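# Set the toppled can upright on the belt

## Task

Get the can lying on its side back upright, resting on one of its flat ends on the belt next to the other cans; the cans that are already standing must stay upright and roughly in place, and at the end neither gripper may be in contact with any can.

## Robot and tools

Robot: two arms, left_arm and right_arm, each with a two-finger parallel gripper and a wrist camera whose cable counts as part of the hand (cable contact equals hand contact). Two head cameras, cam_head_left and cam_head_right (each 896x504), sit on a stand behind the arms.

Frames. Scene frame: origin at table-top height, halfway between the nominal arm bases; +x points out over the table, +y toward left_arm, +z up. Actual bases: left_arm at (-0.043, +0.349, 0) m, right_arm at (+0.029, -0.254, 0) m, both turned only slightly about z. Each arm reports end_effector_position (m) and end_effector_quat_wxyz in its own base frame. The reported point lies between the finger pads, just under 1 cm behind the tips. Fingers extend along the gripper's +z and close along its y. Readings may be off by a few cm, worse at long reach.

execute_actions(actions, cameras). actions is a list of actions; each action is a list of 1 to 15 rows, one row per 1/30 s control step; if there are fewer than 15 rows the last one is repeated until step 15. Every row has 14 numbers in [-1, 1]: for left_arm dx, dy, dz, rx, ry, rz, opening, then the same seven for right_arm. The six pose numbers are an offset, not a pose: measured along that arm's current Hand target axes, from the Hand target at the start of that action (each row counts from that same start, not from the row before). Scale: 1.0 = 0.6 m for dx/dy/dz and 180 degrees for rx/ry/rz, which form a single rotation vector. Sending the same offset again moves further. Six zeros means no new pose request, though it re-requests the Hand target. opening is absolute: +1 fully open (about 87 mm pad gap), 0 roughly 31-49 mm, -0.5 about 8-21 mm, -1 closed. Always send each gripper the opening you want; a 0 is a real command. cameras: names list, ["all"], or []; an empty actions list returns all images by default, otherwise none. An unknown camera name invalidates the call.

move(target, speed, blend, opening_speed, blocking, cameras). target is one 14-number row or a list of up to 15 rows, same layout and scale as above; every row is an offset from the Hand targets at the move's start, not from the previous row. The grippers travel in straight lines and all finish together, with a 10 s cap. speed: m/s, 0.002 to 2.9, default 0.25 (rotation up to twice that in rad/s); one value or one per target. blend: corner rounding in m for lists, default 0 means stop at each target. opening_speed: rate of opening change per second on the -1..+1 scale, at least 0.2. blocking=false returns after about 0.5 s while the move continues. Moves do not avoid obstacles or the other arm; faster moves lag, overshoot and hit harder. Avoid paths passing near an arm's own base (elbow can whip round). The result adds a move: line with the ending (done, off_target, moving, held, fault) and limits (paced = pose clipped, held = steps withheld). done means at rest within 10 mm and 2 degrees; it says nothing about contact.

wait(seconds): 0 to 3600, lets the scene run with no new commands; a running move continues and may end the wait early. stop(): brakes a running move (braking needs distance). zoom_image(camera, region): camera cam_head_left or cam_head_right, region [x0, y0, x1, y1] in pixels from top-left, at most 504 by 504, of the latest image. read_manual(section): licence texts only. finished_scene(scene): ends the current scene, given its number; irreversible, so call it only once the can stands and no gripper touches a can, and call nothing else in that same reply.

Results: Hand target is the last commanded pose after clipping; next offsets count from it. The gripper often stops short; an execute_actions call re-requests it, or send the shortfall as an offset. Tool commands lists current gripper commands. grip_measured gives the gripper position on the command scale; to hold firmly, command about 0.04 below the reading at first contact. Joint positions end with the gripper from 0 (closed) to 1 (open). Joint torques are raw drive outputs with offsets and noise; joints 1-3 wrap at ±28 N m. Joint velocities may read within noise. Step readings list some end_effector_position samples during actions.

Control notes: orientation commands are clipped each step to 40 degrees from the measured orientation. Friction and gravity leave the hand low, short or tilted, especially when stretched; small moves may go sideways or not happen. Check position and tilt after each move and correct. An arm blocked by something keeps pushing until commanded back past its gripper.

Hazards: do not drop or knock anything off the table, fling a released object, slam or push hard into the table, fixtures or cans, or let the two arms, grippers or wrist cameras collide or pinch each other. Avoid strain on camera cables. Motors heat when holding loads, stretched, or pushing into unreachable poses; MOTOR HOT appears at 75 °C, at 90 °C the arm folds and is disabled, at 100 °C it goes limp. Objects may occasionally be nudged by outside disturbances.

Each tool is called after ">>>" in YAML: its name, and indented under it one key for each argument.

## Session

>>> execute_actions:
  actions: []

Scene clock: 0.00 s.
left_arm: end_effector_position=(+0.3690, -0.1088, +0.1639) grip_measured=+1.000 end_effector_quat_wxyz=(+0.350, -0.078, +0.917, -0.176) | right_arm: end_effector_position=(+0.2452, +0.1740, +0.2542) grip_measured=+1.000 end_effector_quat_wxyz=(+0.312, +0.005, +0.928, +0.204)
Joint positions: left_arm=[-0.178 1.427 1.14 -0.489 0.146 -0.41 1] | right_arm=[0.525 1.187 1.354 -0.973 -0.034 0.55 1]
Joint velocities: within noise
Joint torques (N m): no reading
Motor temperatures (°C): left_arm=[25 32 33 33 24 25 25] | right_arm=[23 28 31 29 25 22 25]
Heat: left arm: 33 °C; right arm: 31 °C.
Hand target: left_arm +0.3716, -0.1092, +0.1719; +0.360, -0.077, +0.912, -0.179 | right_arm +0.2481, +0.1754, +0.2635; +0.327, +0.005, +0.921, +0.212
Tool commands: left_gripper/opening=+1.0 right_gripper/opening=+1.0

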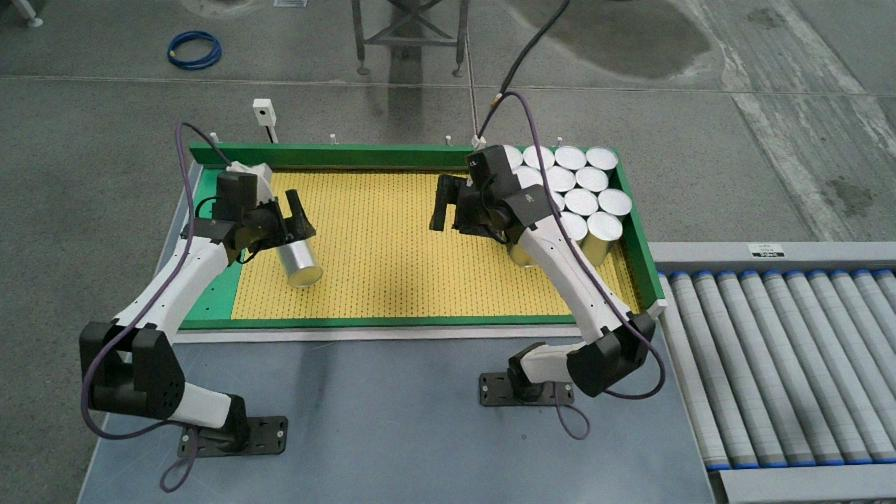

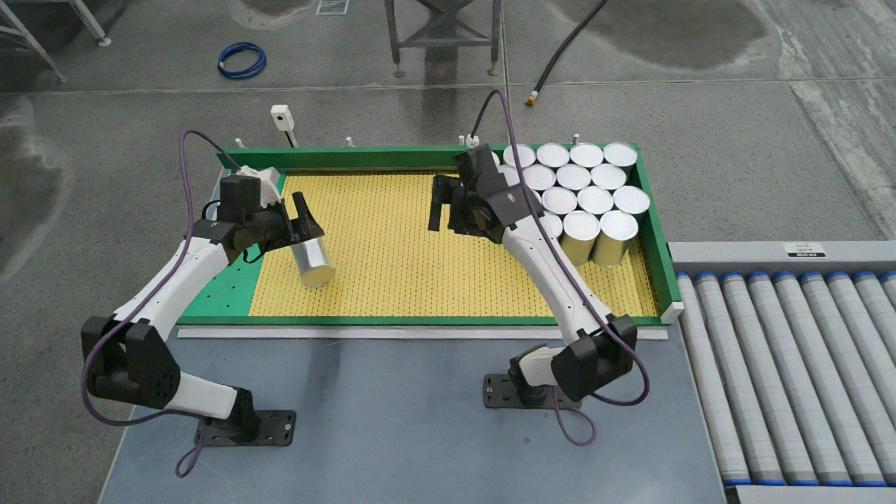

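>>> move:
  target: [-0.0558,0.2435,-0.2778,-0.1476,0.1368,-0.0084,1,-0.204,-0.582,-0.3845,0.3533,-0.3113,0.0268,1]
  speed: 0.3
  cameras: ["all"]

Scene clock: 21.83 s.
left_arm: end_effector_position=(+0.2781, +0.0762, +0.2456) grip_measured=+1.000 end_effector_quat_wxyz=(+0.128, -0.131, +0.983, +0.013) | right_arm: end_effector_position=(+0.2498, -0.2447, +0.3563) grip_measured=+1.000 end_effector_quat_wxyz=(+0.637, +0.300, +0.648, -0.291)
Joint positions: left_arm=[0.273 1.66 1.921 -1.573 0.011 0.007 1] | right_arm=[-0.69 0.931 1.004 -0.093 0.171 0.008 1]
Joint torques (N m): left_arm=[0.35 -5.93 8.57 1.03 0 0.13] | right_arm=[-1.01 -1.1 7.75 2.45 0.1 -0.18]
Motor temperatures (°C): left_arm=[25 34 39 36 24 25 25] | right_arm=[23 28 35 32 25 22 25]
Heat: left arm: 39 °C; right arm: 35 °C.
Hand target: left_arm +0.2802, +0.0799, +0.2500; +0.130, -0.129, +0.983, +0.017 | right_arm +0.2503, -0.2498, +0.3602; +0.641, +0.298, +0.641, -0.299
Off the commanded pose: left_arm 0.006 m, 1 deg | right_arm 0.007 m, 1 deg.
joint sent to its limit (left arm) — joint 4 (wrist pitch), lower limit. The joint targets still meet the commanded pose.
move: done

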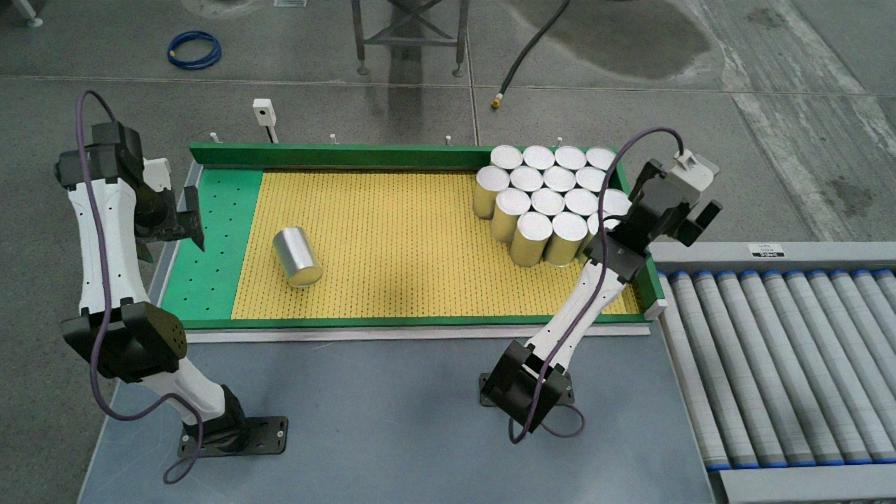

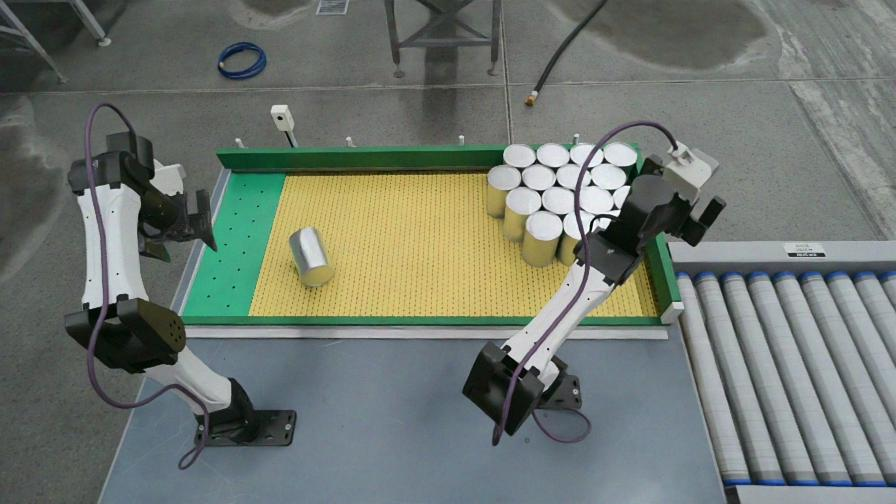

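>>> zoom_image:
  camera: "cam_head_left"
  region: [222, 181, 374, 331]

>>> zoom_image:
  camera: "cam_head_right"
  region: [236, 181, 388, 331]

>>> zoom_image:
  camera: "cam_head_left"
  region: [460, 131, 662, 331]

>>> zoom_image:
  camera: "cam_head_right"
  region: [460, 131, 662, 331]

Scaled by 3.316.

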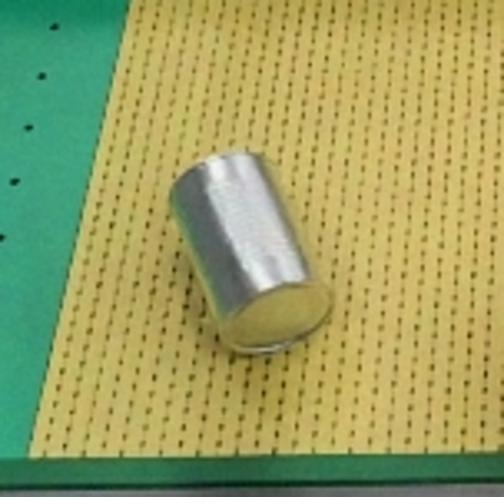

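Scaled by 3.316.

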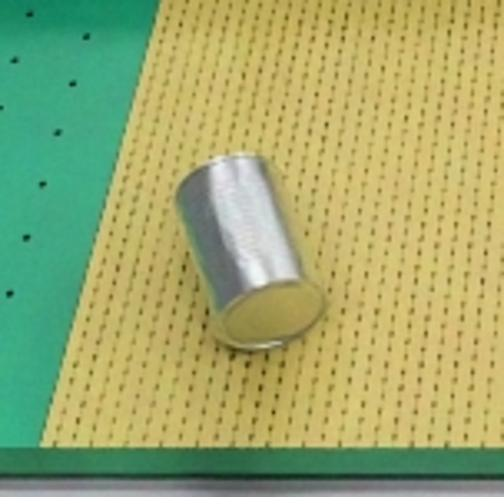

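Scaled by 2.495.

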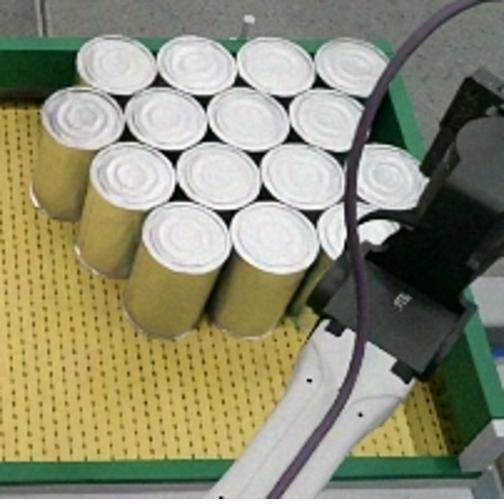

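Scaled by 2.495.

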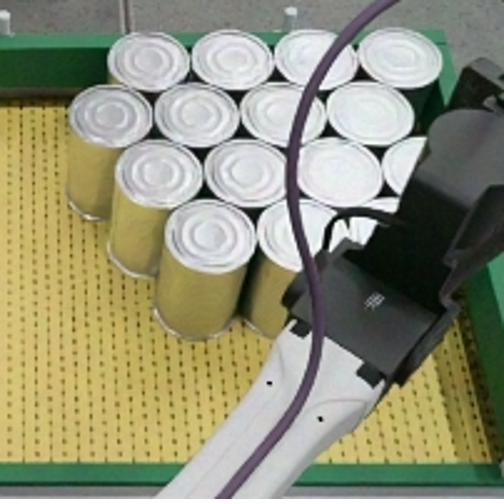

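>>> move:
  target: [-0.0685,-0.3208,0.1823,-0.007,0.0831,-0.0531,1,0,0,0,0,0,0,1]
  speed: 0.25
  cameras: ["all"]

>>> zoom_image:
  camera: "cam_head_left"
  region: [222, 181, 374, 331]

>>> zoom_image:
  camera: "cam_head_right"
  region: [236, 181, 388, 331]

Scene clock: 44.43 s.
left_arm: end_effector_position=(+0.3917, -0.0879, +0.1491) grip_measured=+1.000 end_effector_quat_wxyz=(+0.030, -0.209, +0.977, -0.010) | right_arm: end_effector_position=(+0.2498, -0.2447, +0.3565) grip_measured=+1.000 end_effector_quat_wxyz=(+0.637, +0.300, +0.648, -0.291)
Joint positions: left_arm=[-0.165 2.219 2.286 -1.575 -0.003 -0.586 1] | right_arm=[-0.69 0.931 1.004 -0.093 0.171 0.008 1]
Joint torques (N m): left_arm=[0.32 -12.14 8.66 0.6 0.12 -0.01] | right_arm=[-0.98 -1.09 7.71 2.44 0.09 -0.17]
Heat: left arm: 42 °C; right arm: 35 °C.
Hand target: left_arm +0.3957, -0.0885, +0.1550; +0.000, -0.213, +0.977, +0.000 | right_arm +0.2503, -0.2498, +0.3603; +0.641, +0.298, +0.641, -0.299
Off the commanded pose: left_arm 0.007 m, 4 deg | right_arm 0.006 m, 1 deg.
joint sent to its limit (left arm) — joint 4 (wrist pitch), lower limit. The joint targets are off in orientation, not in position.
move: off_target (left_arm)

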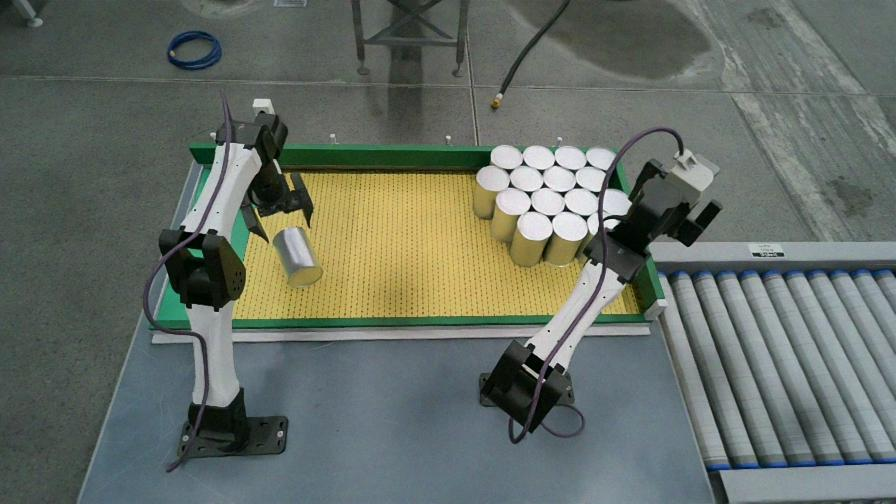

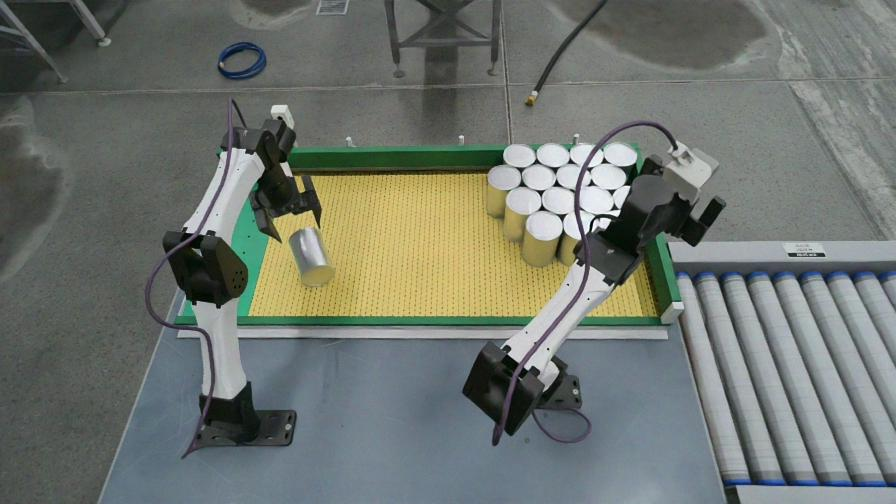

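Scaled by 3.316.

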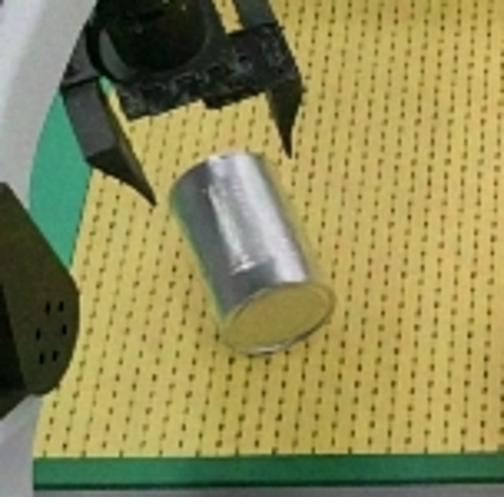

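Scaled by 3.316.

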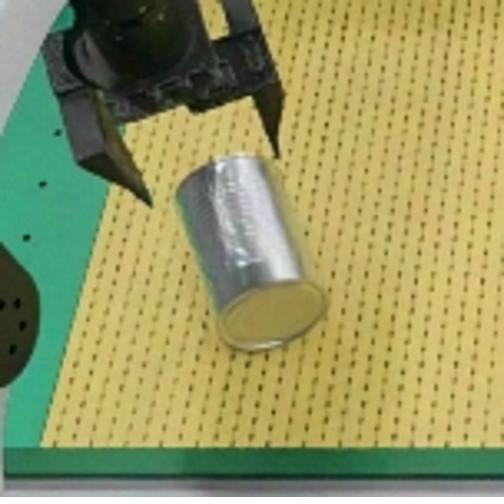

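>>> move:
  target: [-0.006,-0.003,0.0983,0,0,0,1,0,0,0,0,0,0,1]
  speed: 0.1
  cameras: ["all"]

>>> zoom_image:
  camera: "cam_head_left"
  region: [222, 181, 374, 331]

>>> zoom_image:
  camera: "cam_head_right"
  region: [236, 181, 388, 331]

Scene clock: 51.90 s.
left_arm: end_effector_position=(+0.3978, -0.0889, +0.1008) grip_measured=+1.000 end_effector_quat_wxyz=(+0.001, -0.209, +0.978, +0.001) | right_arm: end_effector_position=(+0.2498, -0.2447, +0.3565) grip_measured=+1.000 end_effector_quat_wxyz=(+0.637, +0.300, +0.648, -0.291)
Joint positions: left_arm=[-0.165 2.279 2.184 -1.474 -0.003 -0.586 1] | right_arm=[-0.69 0.931 1.004 -0.093 0.171 0.008 1]
Joint torques (N m): left_arm=[0.24 -12.48 5.55 0.71 0.06 0.02] | right_arm=[-0.99 -1.06 7.71 2.44 0.1 -0.18]
Heat: left arm: 42 °C; right arm: 35 °C.
Hand target: left_arm +0.3998, -0.0886, +0.0959; +0.000, -0.213, +0.977, +0.000 | right_arm +0.2503, -0.2498, +0.3603; +0.641, +0.298, +0.641, -0.299
Off the commanded pose: left_arm 0.005 m, 0 deg | right_arm 0.006 m, 1 deg.
move: done

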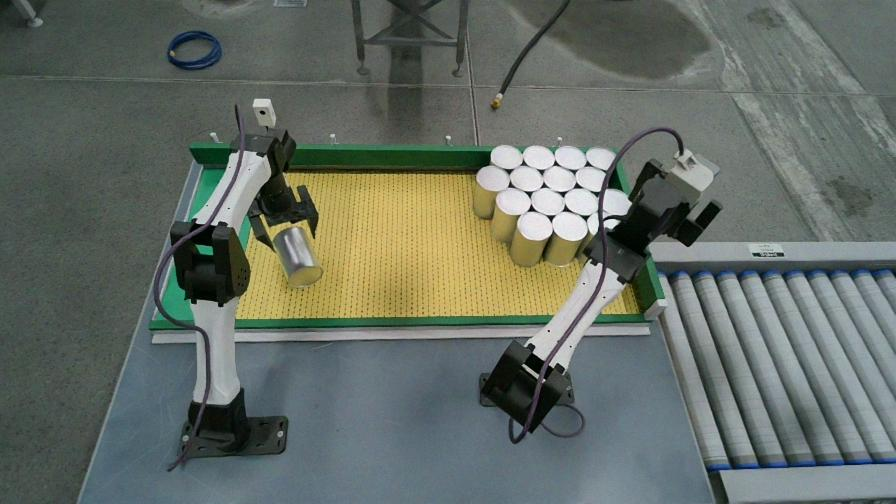

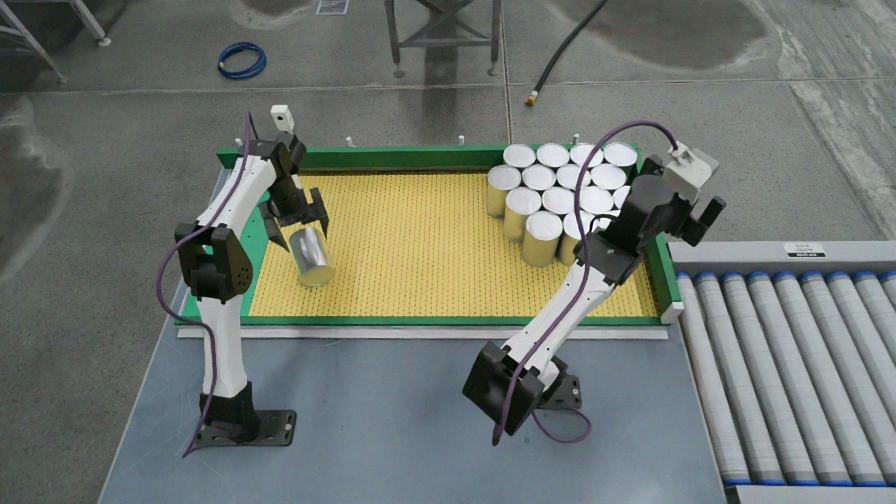

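Scaled by 3.316.

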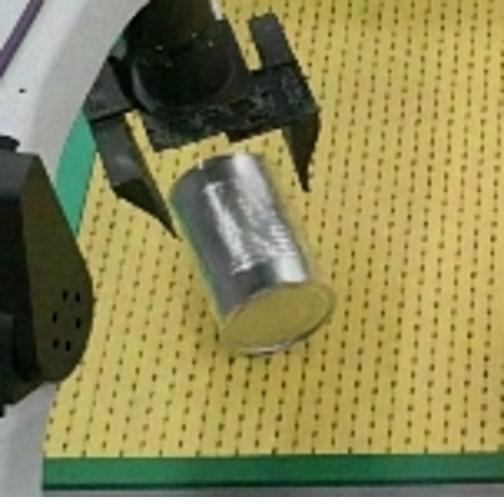

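Scaled by 3.316.

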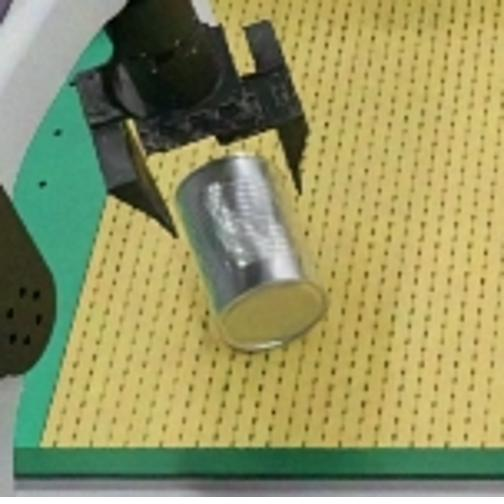

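>>> move:
  target: [0.006,0.0035,0.0565,0,0,0,1,0,0,0,0,0,0,1]
  speed: 0.08
  cameras: ["all"]

>>> zoom_image:
  camera: "cam_head_left"
  region: [222, 181, 374, 331]

>>> zoom_image:
  camera: "cam_head_right"
  region: [236, 181, 388, 331]

Scene clock: 70.37 s.
left_arm: end_effector_position=(+0.3939, -0.0883, +0.0564) grip_measured=+1.000 end_effector_quat_wxyz=(-0.011, -0.209, +0.978, +0.006) | right_arm: end_effector_position=(+0.2498, -0.2447, +0.3565) grip_measured=+1.000 end_effector_quat_wxyz=(+0.637, +0.300, +0.648, -0.291)
Joint positions: left_arm=[-0.165 2.279 2.004 -1.32 -0.003 -0.586 1] | right_arm=[-0.69 0.931 1.004 -0.093 0.171 0.008 1]
Joint torques (N m): left_arm=[0.2 -15.57 5.16 0.66 0.06 0.02] | right_arm=[-0.99 -1.07 7.72 2.44 0.09 -0.18]
Motor temperatures (°C): left_arm=[25 44 41 33 24 25 25] | right_arm=[23 27 35 36 25 22 25]
Heat: left arm: 44 °C; right arm: 36 °C.
Hand target: left_arm +0.3956, -0.0881, +0.0621; +0.000, -0.213, +0.977, +0.000 | right_arm +0.2503, -0.2498, +0.3603; +0.641, +0.298, +0.641, -0.299
Off the commanded pose: left_arm 0.006 m, 2 deg | right_arm 0.006 m, 1 deg.
move: done

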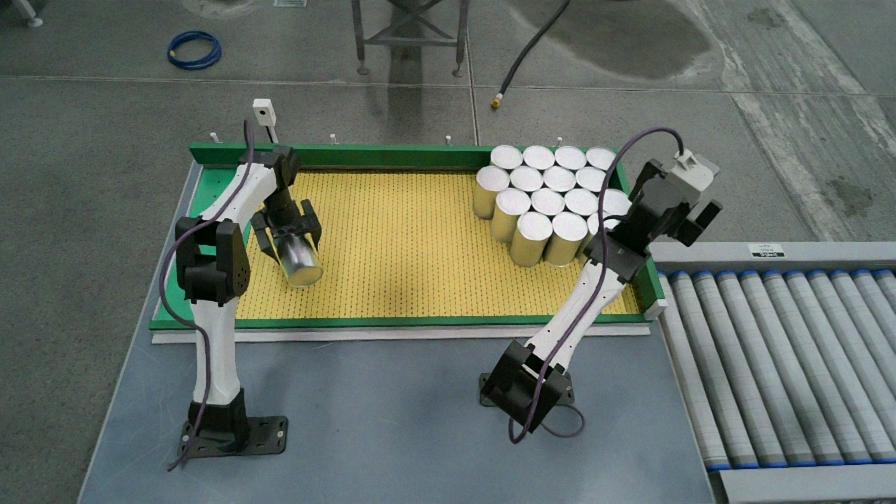

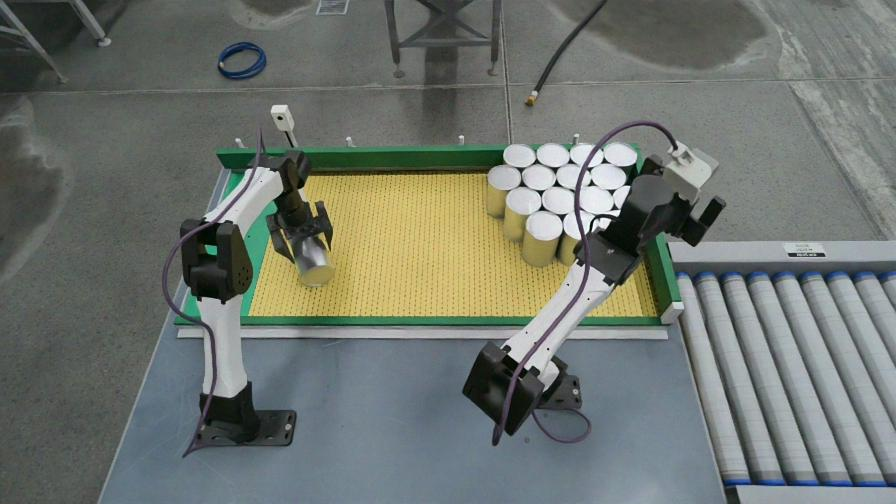

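Scaled by 3.316.

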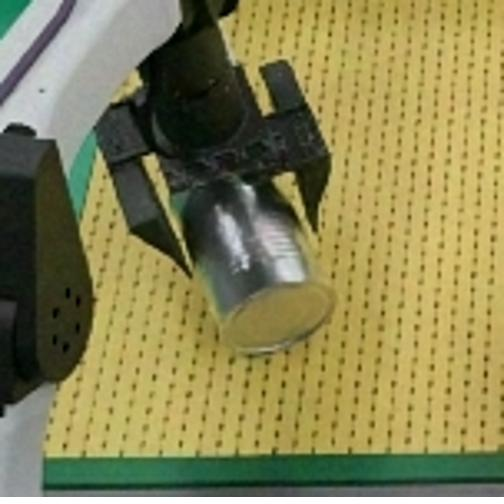

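Scaled by 3.316.

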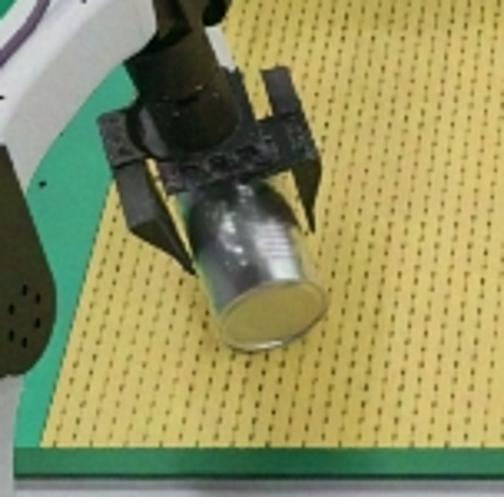

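>>> move:
  target: [0,0,0,0,0,0,0.3,0,0,0,0,0,0,1]
  opening_speed: 0.3
  cameras: ["all"]

>>> zoom_image:
  camera: "cam_head_left"
  region: [222, 181, 374, 331]

Scene clock: 80.13 s.
left_arm: end_effector_position=(+0.3941, -0.0883, +0.0564) grip_measured=+0.759 end_effector_quat_wxyz=(-0.010, -0.209, +0.978, +0.006) | right_arm: end_effector_position=(+0.2498, -0.2447, +0.3565) grip_measured=+1.000 end_effector_quat_wxyz=(+0.637, +0.300, +0.648, -0.291)
Joint positions: left_arm=[-0.165 2.279 2.004 -1.319 -0.003 -0.586 0.879] | right_arm=[-0.69 0.931 1.004 -0.093 0.171 0.008 1]
Joint torques (N m): left_arm=[0.2 -15.57 5.15 0.66 0.06 0.02] | right_arm=[-1.01 -1.06 7.72 2.44 0.09 -0.18]
Motor temperatures (°C): left_arm=[25 49 40 33 24 25 25] | right_arm=[23 27 35 37 25 22 25]
Heat: left arm: 49 °C; right arm: 37 °C.
Hand target: left_arm +0.3957, -0.0881, +0.0621; +0.000, -0.213, +0.977, +0.000 | right_arm +0.2503, -0.2498, +0.3603; +0.641, +0.298, +0.641, -0.299
Off the commanded pose: left_arm 0.006 m, 1 deg | right_arm 0.006 m, 1 deg.
move: done

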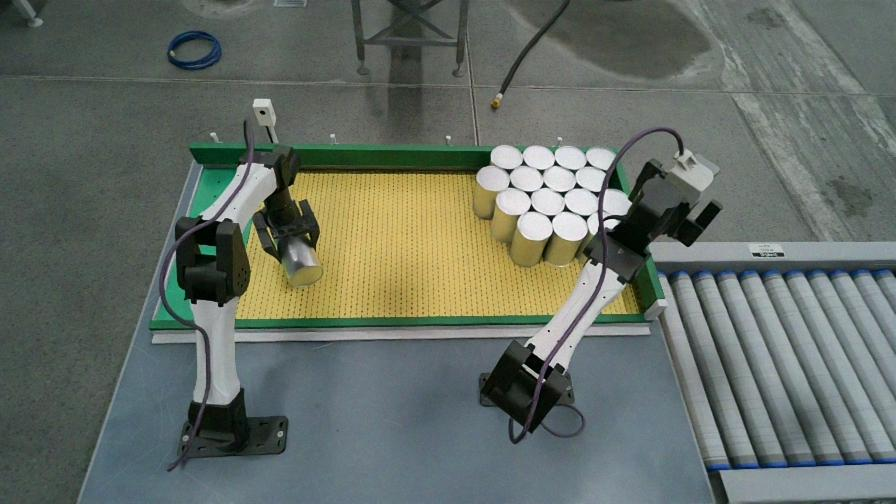

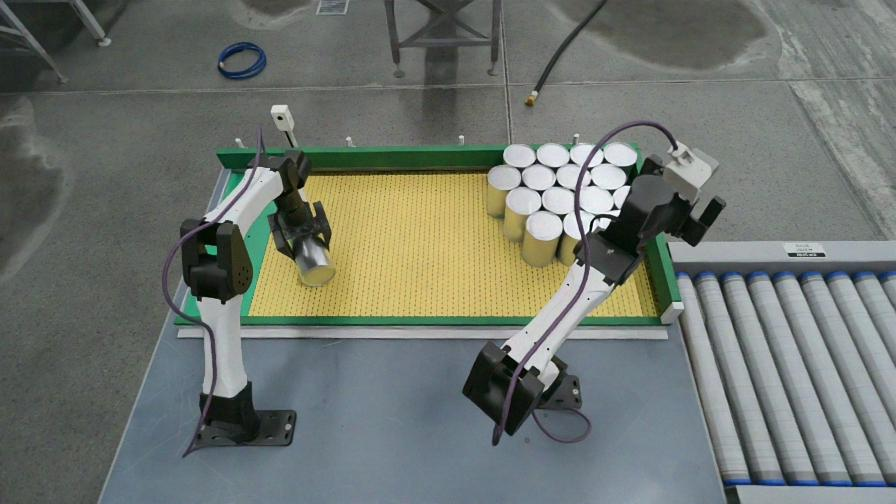

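Scaled by 3.316.

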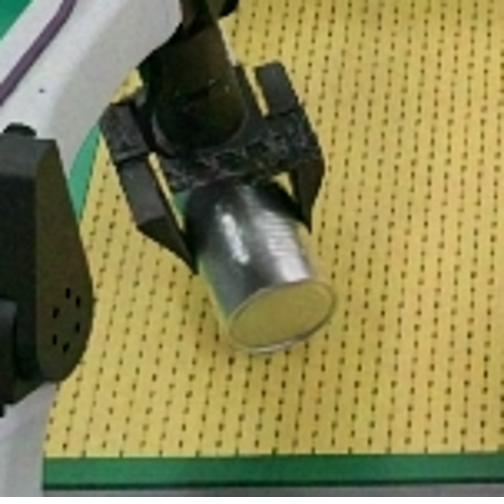

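>>> move:
  target:
    - [0.0368,0.0225,-0.2298,0,-0.1389,0,0.3,0,0,0,0,0,0,1]
    - [0.1475,-0.3393,-0.2965,0.1069,-0.1429,0.399,0.3,0,0,0,0,0,0,1]
    - [0.2973,-0.6836,-0.3632,0.3509,-0.4691,0.2945,0.3,0,0,0,0,0,0,1]
  speed: 0.28
  blend: [0.03,0.04,0]
  cameras: ["all"]

>>> zoom_image:
  camera: "cam_head_left"
  region: [430, 131, 632, 331]

>>> zoom_image:
  camera: "cam_head_right"
  region: [430, 131, 632, 331]

Scene clock: 118.20 s.
left_arm: end_effector_position=(+0.3883, -0.5168, +0.1896) grip_measured=+0.759 end_effector_quat_wxyz=(+0.614, +0.313, +0.669, -0.277) | right_arm: end_effector_position=(+0.2498, -0.2447, +0.3565) grip_measured=+1.000 end_effector_quat_wxyz=(+0.637, +0.300, +0.648, -0.291)
Joint positions: left_arm=[-0.951 2.145 1.578 0.476 -0.089 0.007 0.879] | right_arm=[-0.69 0.931 1.004 -0.093 0.171 0.008 1]
Joint torques (N m): left_arm=[0.02 -16.65 12.49 4.42 -0.01 0.14] | right_arm=[-1.02 -1.06 7.72 2.44 0.1 -0.18]
Motor temperatures (°C): left_arm=[25 60 40 36 24 25 26] | right_arm=[23 27 36 38 25 22 25]
Heat: left arm: 60 °C; right arm: 38 °C.
Hand target: left_arm +0.4041, -0.5355, +0.2797; +0.697, +0.267, +0.585, -0.317 | right_arm +0.2503, -0.2498, +0.3602; +0.641, +0.298, +0.641, -0.299
Off the commanded pose: left_arm 0.093 m, 15 deg | right_arm 0.006 m, 1 deg.
elbow stopped short (left arm): the move would have taken joint 3 (elbow) straighter than the controller allows.
move: off_target (left_arm); limits=paced

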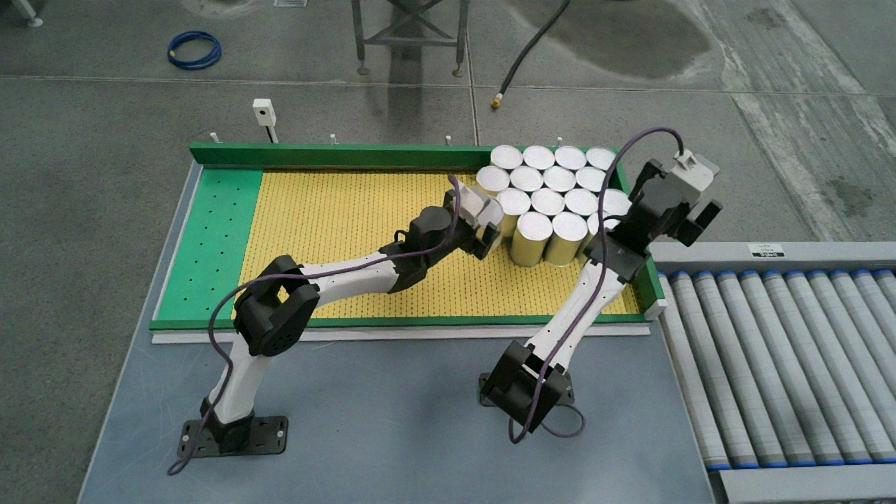

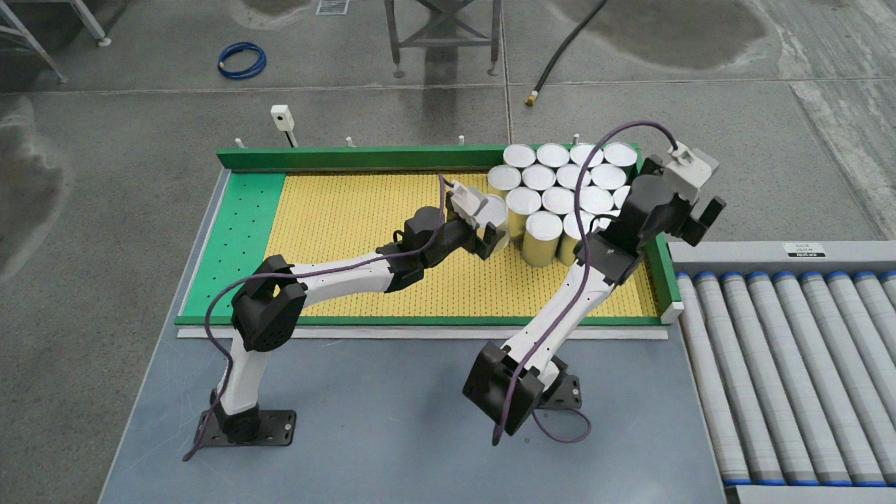

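Scaled by 2.495.

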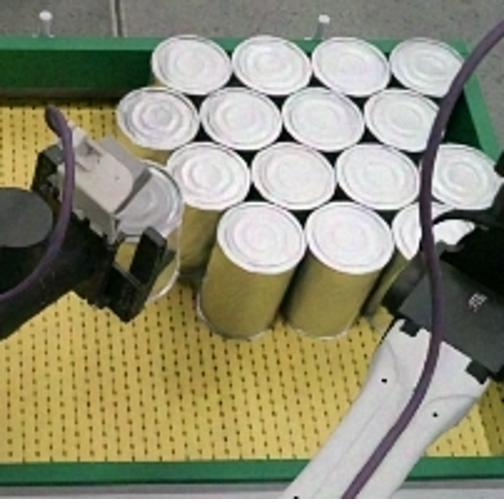

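Scaled by 2.495.

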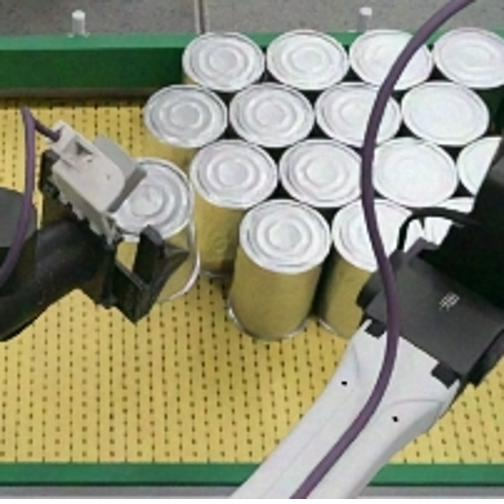

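>>> move:
  target: [0.123,-0.0016,-0.0198,0,-0.0222,0,0.3,0,0,0,0,0,0,1]
  speed: 0.12
  cameras: ["all"]

>>> zoom_image:
  camera: "cam_head_left"
  region: [430, 131, 632, 331]

>>> zoom_image:
  camera: "cam_head_right"
  region: [430, 131, 632, 331]

Scene clock: 137.60 s.
left_arm: end_effector_position=(+0.3950, -0.5252, +0.1280) grip_measured=+0.759 end_effector_quat_wxyz=(+0.645, +0.299, +0.640, -0.291) | right_arm: end_effector_position=(+0.2498, -0.2447, +0.3565) grip_measured=+1.000 end_effector_quat_wxyz=(+0.637, +0.300, +0.648, -0.291)
Joint positions: left_arm=[-0.951 2.31 1.485 0.827 -0.09 0.014 0.879] | right_arm=[-0.69 0.931 1.004 -0.093 0.171 0.008 1]
Joint torques (N m): left_arm=[-0.09 -16.91 9.77 4.42 0.02 0.13] | right_arm=[-1.01 -1.07 7.72 2.44 0.09 -0.18]
Motor temperatures (°C): left_arm=[25 61 47 54 24 25 26] | right_arm=[23 27 36 39 25 22 25]
Heat: left arm: 61 °C; right arm: 39 °C.
Hand target: left_arm +0.4041, -0.5369, +0.2049; +0.717, +0.256, +0.560, -0.326 | right_arm +0.2503, -0.2498, +0.3602; +0.641, +0.298, +0.641, -0.299
Off the commanded pose: left_arm 0.078 m, 14 deg | right_arm 0.006 m, 1 deg.
move: off_target (left_arm)

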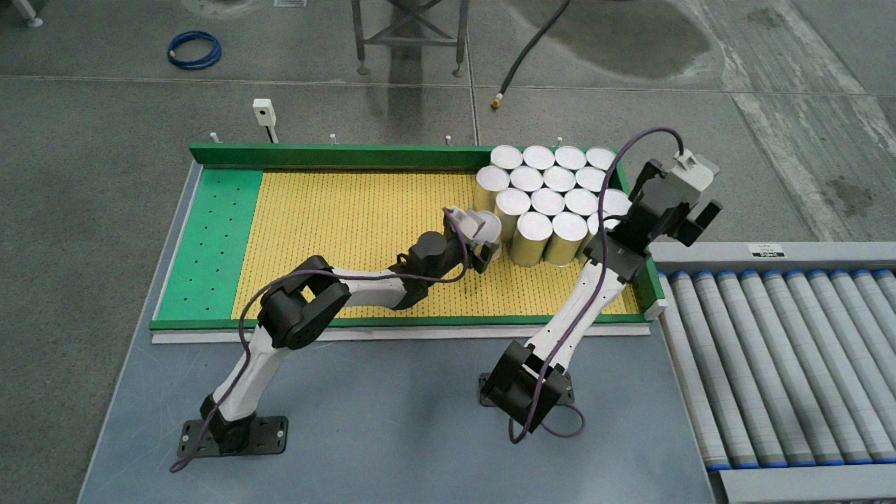

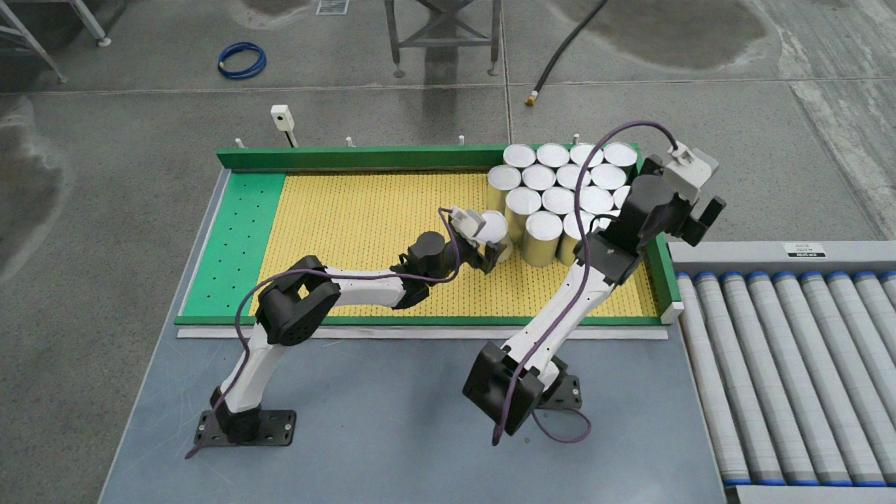

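Scaled by 2.495.

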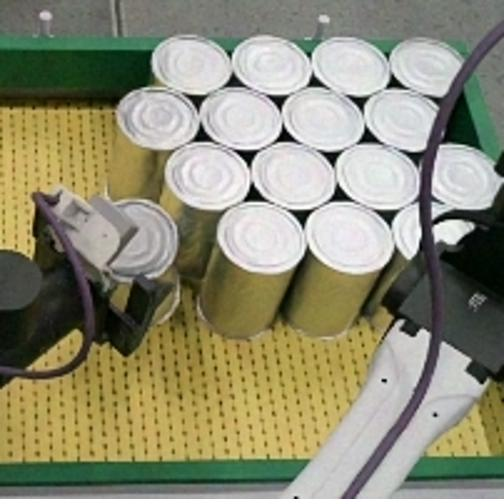

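Scaled by 2.495.

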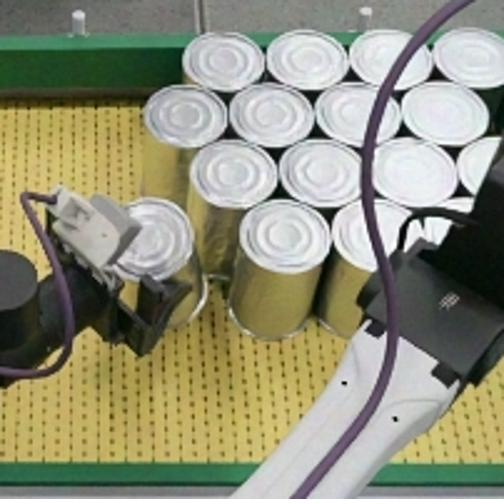

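>>> move:
  target: [0.0402,-0.0109,0.003,0,0.0083,0,0.3,0,0,0,0,0,0,1]
  speed: 0.08

Scene clock: 143.37 s.
left_arm: end_effector_position=(+0.3939, -0.5270, +0.1035) grip_measured=+0.758 end_effector_quat_wxyz=(+0.640, +0.302, +0.647, -0.285) | right_arm: end_effector_position=(+0.2498, -0.2447, +0.3565) grip_measured=+1.000 end_effector_quat_wxyz=(+0.637, +0.300, +0.648, -0.291)
Joint positions: left_arm=[-0.957 2.359 1.482 0.857 -0.101 0.015 0.879] | right_arm=[-0.69 0.931 1.004 -0.093 0.171 0.008 1]
Joint torques (N m): left_arm=[-0.54 -16.72 11.6 4.18 0.01 0.12] | right_arm=[-0.98 -1.06 7.72 2.43 0.1 -0.17]
Motor temperatures (°C): left_arm=[25 62 47 54 24 25 26] | right_arm=[23 27 36 39 25 22 25]
Heat: left arm: 62 °C; right arm: 39 °C.
Hand target: left_arm +0.4042, -0.5468, +0.1819; +0.710, +0.260, +0.570, -0.323 | right_arm +0.2503, -0.2498, +0.3602; +0.641, +0.298, +0.641, -0.299
Off the commanded pose: left_arm 0.082 m, 14 deg | right_arm 0.006 m, 1 deg.
move: off_target (left_arm)

>>> move:
  target: [0.0007,-0.007,0.0185,0,0,0,0.3,0,0,0,0,0,0,1]
  speed: 0.06
  cameras: ["all"]

>>> zoom_image:
  camera: "cam_head_left"
  region: [430, 131, 632, 331]

>>> zoom_image:
  camera: "cam_head_right"
  region: [430, 131, 632, 331]

Scene clock: 150.43 s.
left_arm: end_effector_position=(+0.3961, -0.5357, +0.1040) grip_measured=+0.758 end_effector_quat_wxyz=(+0.641, +0.301, +0.645, -0.286) | right_arm: end_effector_position=(+0.2498, -0.2447, +0.3565) grip_measured=+1.000 end_effector_quat_wxyz=(+0.637, +0.300, +0.648, -0.291)
Joint positions: left_arm=[-0.963 2.386 1.53 0.843 -0.106 0.015 0.879] | right_arm=[-0.69 0.931 1.004 -0.093 0.171 0.008 1]
Joint torques (N m): left_arm=[-0.5 -16.83 12.89 4 0 0.13] | right_arm=[-1.01 -1.06 7.71 2.44 0.1 -0.18]
Motor temperatures (°C): left_arm=[25 63 49 57 24 25 26] | right_arm=[23 27 36 40 25 22 25]
Heat: left arm: 63 °C; right arm: 40 °C.
Hand target: left_arm +0.4082, -0.5578, +0.1840; +0.710, +0.260, +0.570, -0.323 | right_arm +0.2503, -0.2498, +0.3602; +0.641, +0.298, +0.641, -0.299
Off the commanded pose: left_arm 0.084 m, 13 deg | right_arm 0.006 m, 1 deg.
move: off_target (left_arm)

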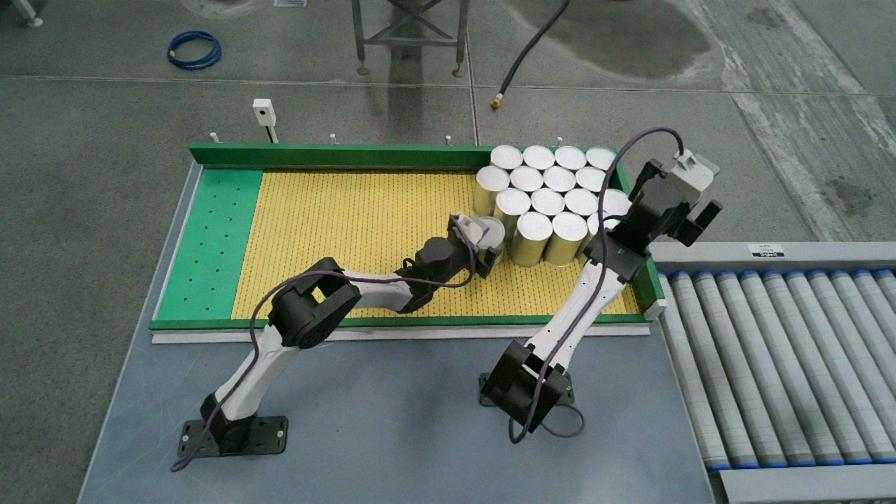

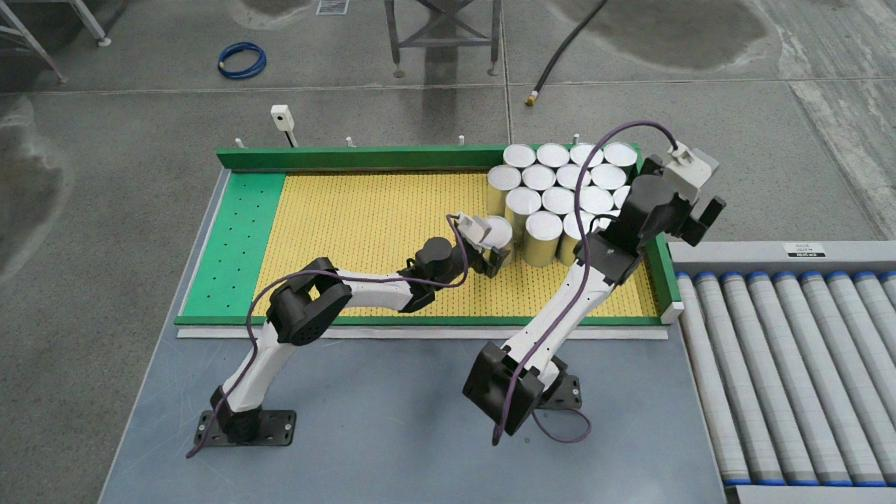

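Scaled by 2.495.

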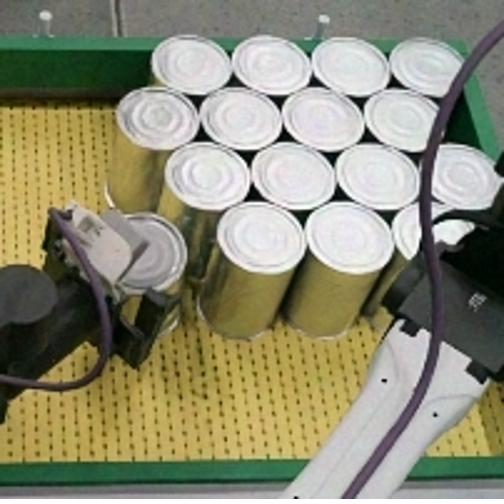

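Scaled by 2.495.

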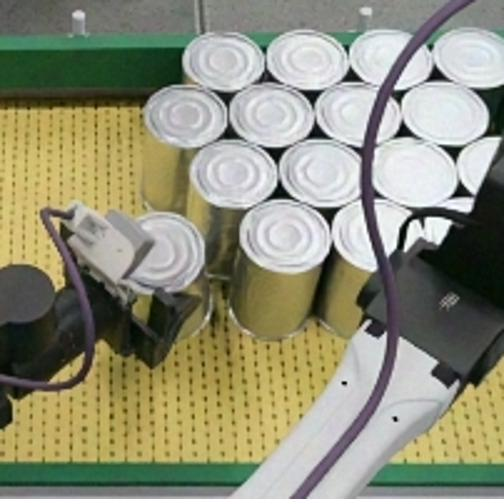

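>>> move:
  target: [0.0204,0,0,0,0,0,0.3,0,0,0,0,0,0,1]
  speed: 0.05

Scene clock: 153.93 s.
left_arm: end_effector_position=(+0.3997, -0.5406, +0.1019) grip_measured=+0.758 end_effector_quat_wxyz=(+0.648, +0.297, +0.639, -0.289) | right_arm: end_effector_position=(+0.2498, -0.2447, +0.3565) grip_measured=+1.000 end_effector_quat_wxyz=(+0.637, +0.300, +0.648, -0.291)
Joint positions: left_arm=[-0.963 2.418 1.559 0.866 -0.107 0.016 0.879] | right_arm=[-0.69 0.931 1.004 -0.093 0.171 0.008 1]
Joint torques (N m): left_arm=[-0.44 -16.16 12.19 3.92 0.02 0.13] | right_arm=[-1.01 -1.09 7.72 2.44 0.1 -0.18]
Motor temperatures (°C): left_arm=[25 64 49 59 24 25 26] | right_arm=[23 27 36 40 25 22 25]
Heat: left arm: 64 °C; right arm: 40 °C.
Hand target: left_arm +0.4100, -0.5598, +0.1718; +0.710, +0.260, +0.570, -0.323 | right_arm +0.2503, -0.2498, +0.3602; +0.641, +0.298, +0.641, -0.299
Off the commanded pose: left_arm 0.073 m, 12 deg | right_arm 0.006 m, 1 deg.
move: off_target (left_arm)

>>> move:
  target: [0.0233,0.0017,-0.0258,0,0.0194,0,0.3,0,0,0,0,0,0,1]
  speed: 0.06

Scene clock: 157.00 s.
left_arm: end_effector_position=(+0.3997, -0.5406, +0.1016) grip_measured=+0.758 end_effector_quat_wxyz=(+0.647, +0.298, +0.639, -0.289) | right_arm: end_effector_position=(+0.2498, -0.2447, +0.3565) grip_measured=+1.000 end_effector_quat_wxyz=(+0.637, +0.300, +0.648, -0.291)
Joint positions: left_arm=[-0.963 2.418 1.559 0.865 -0.107 0.016 0.879] | right_arm=[-0.69 0.931 1.004 -0.093 0.171 0.008 1]
Joint torques (N m): left_arm=[-0.46 -17.42 8.96 3.54 0.01 0.08] | right_arm=[-1.01 -1.06 7.73 2.44 0.09 -0.18]
Motor temperatures (°C): left_arm=[25 66 49 59 24 25 26] | right_arm=[23 27 36 40 25 22 25]
Heat: left arm: 66 °C; right arm: 40 °C.
Hand target: left_arm +0.4028, -0.5500, +0.1549; +0.692, +0.270, +0.591, -0.315 | right_arm +0.2503, -0.2498, +0.3602; +0.641, +0.298, +0.641, -0.299
Off the commanded pose: left_arm 0.054 m, 9 deg | right_arm 0.006 m, 1 deg.
move: off_target (left_arm)


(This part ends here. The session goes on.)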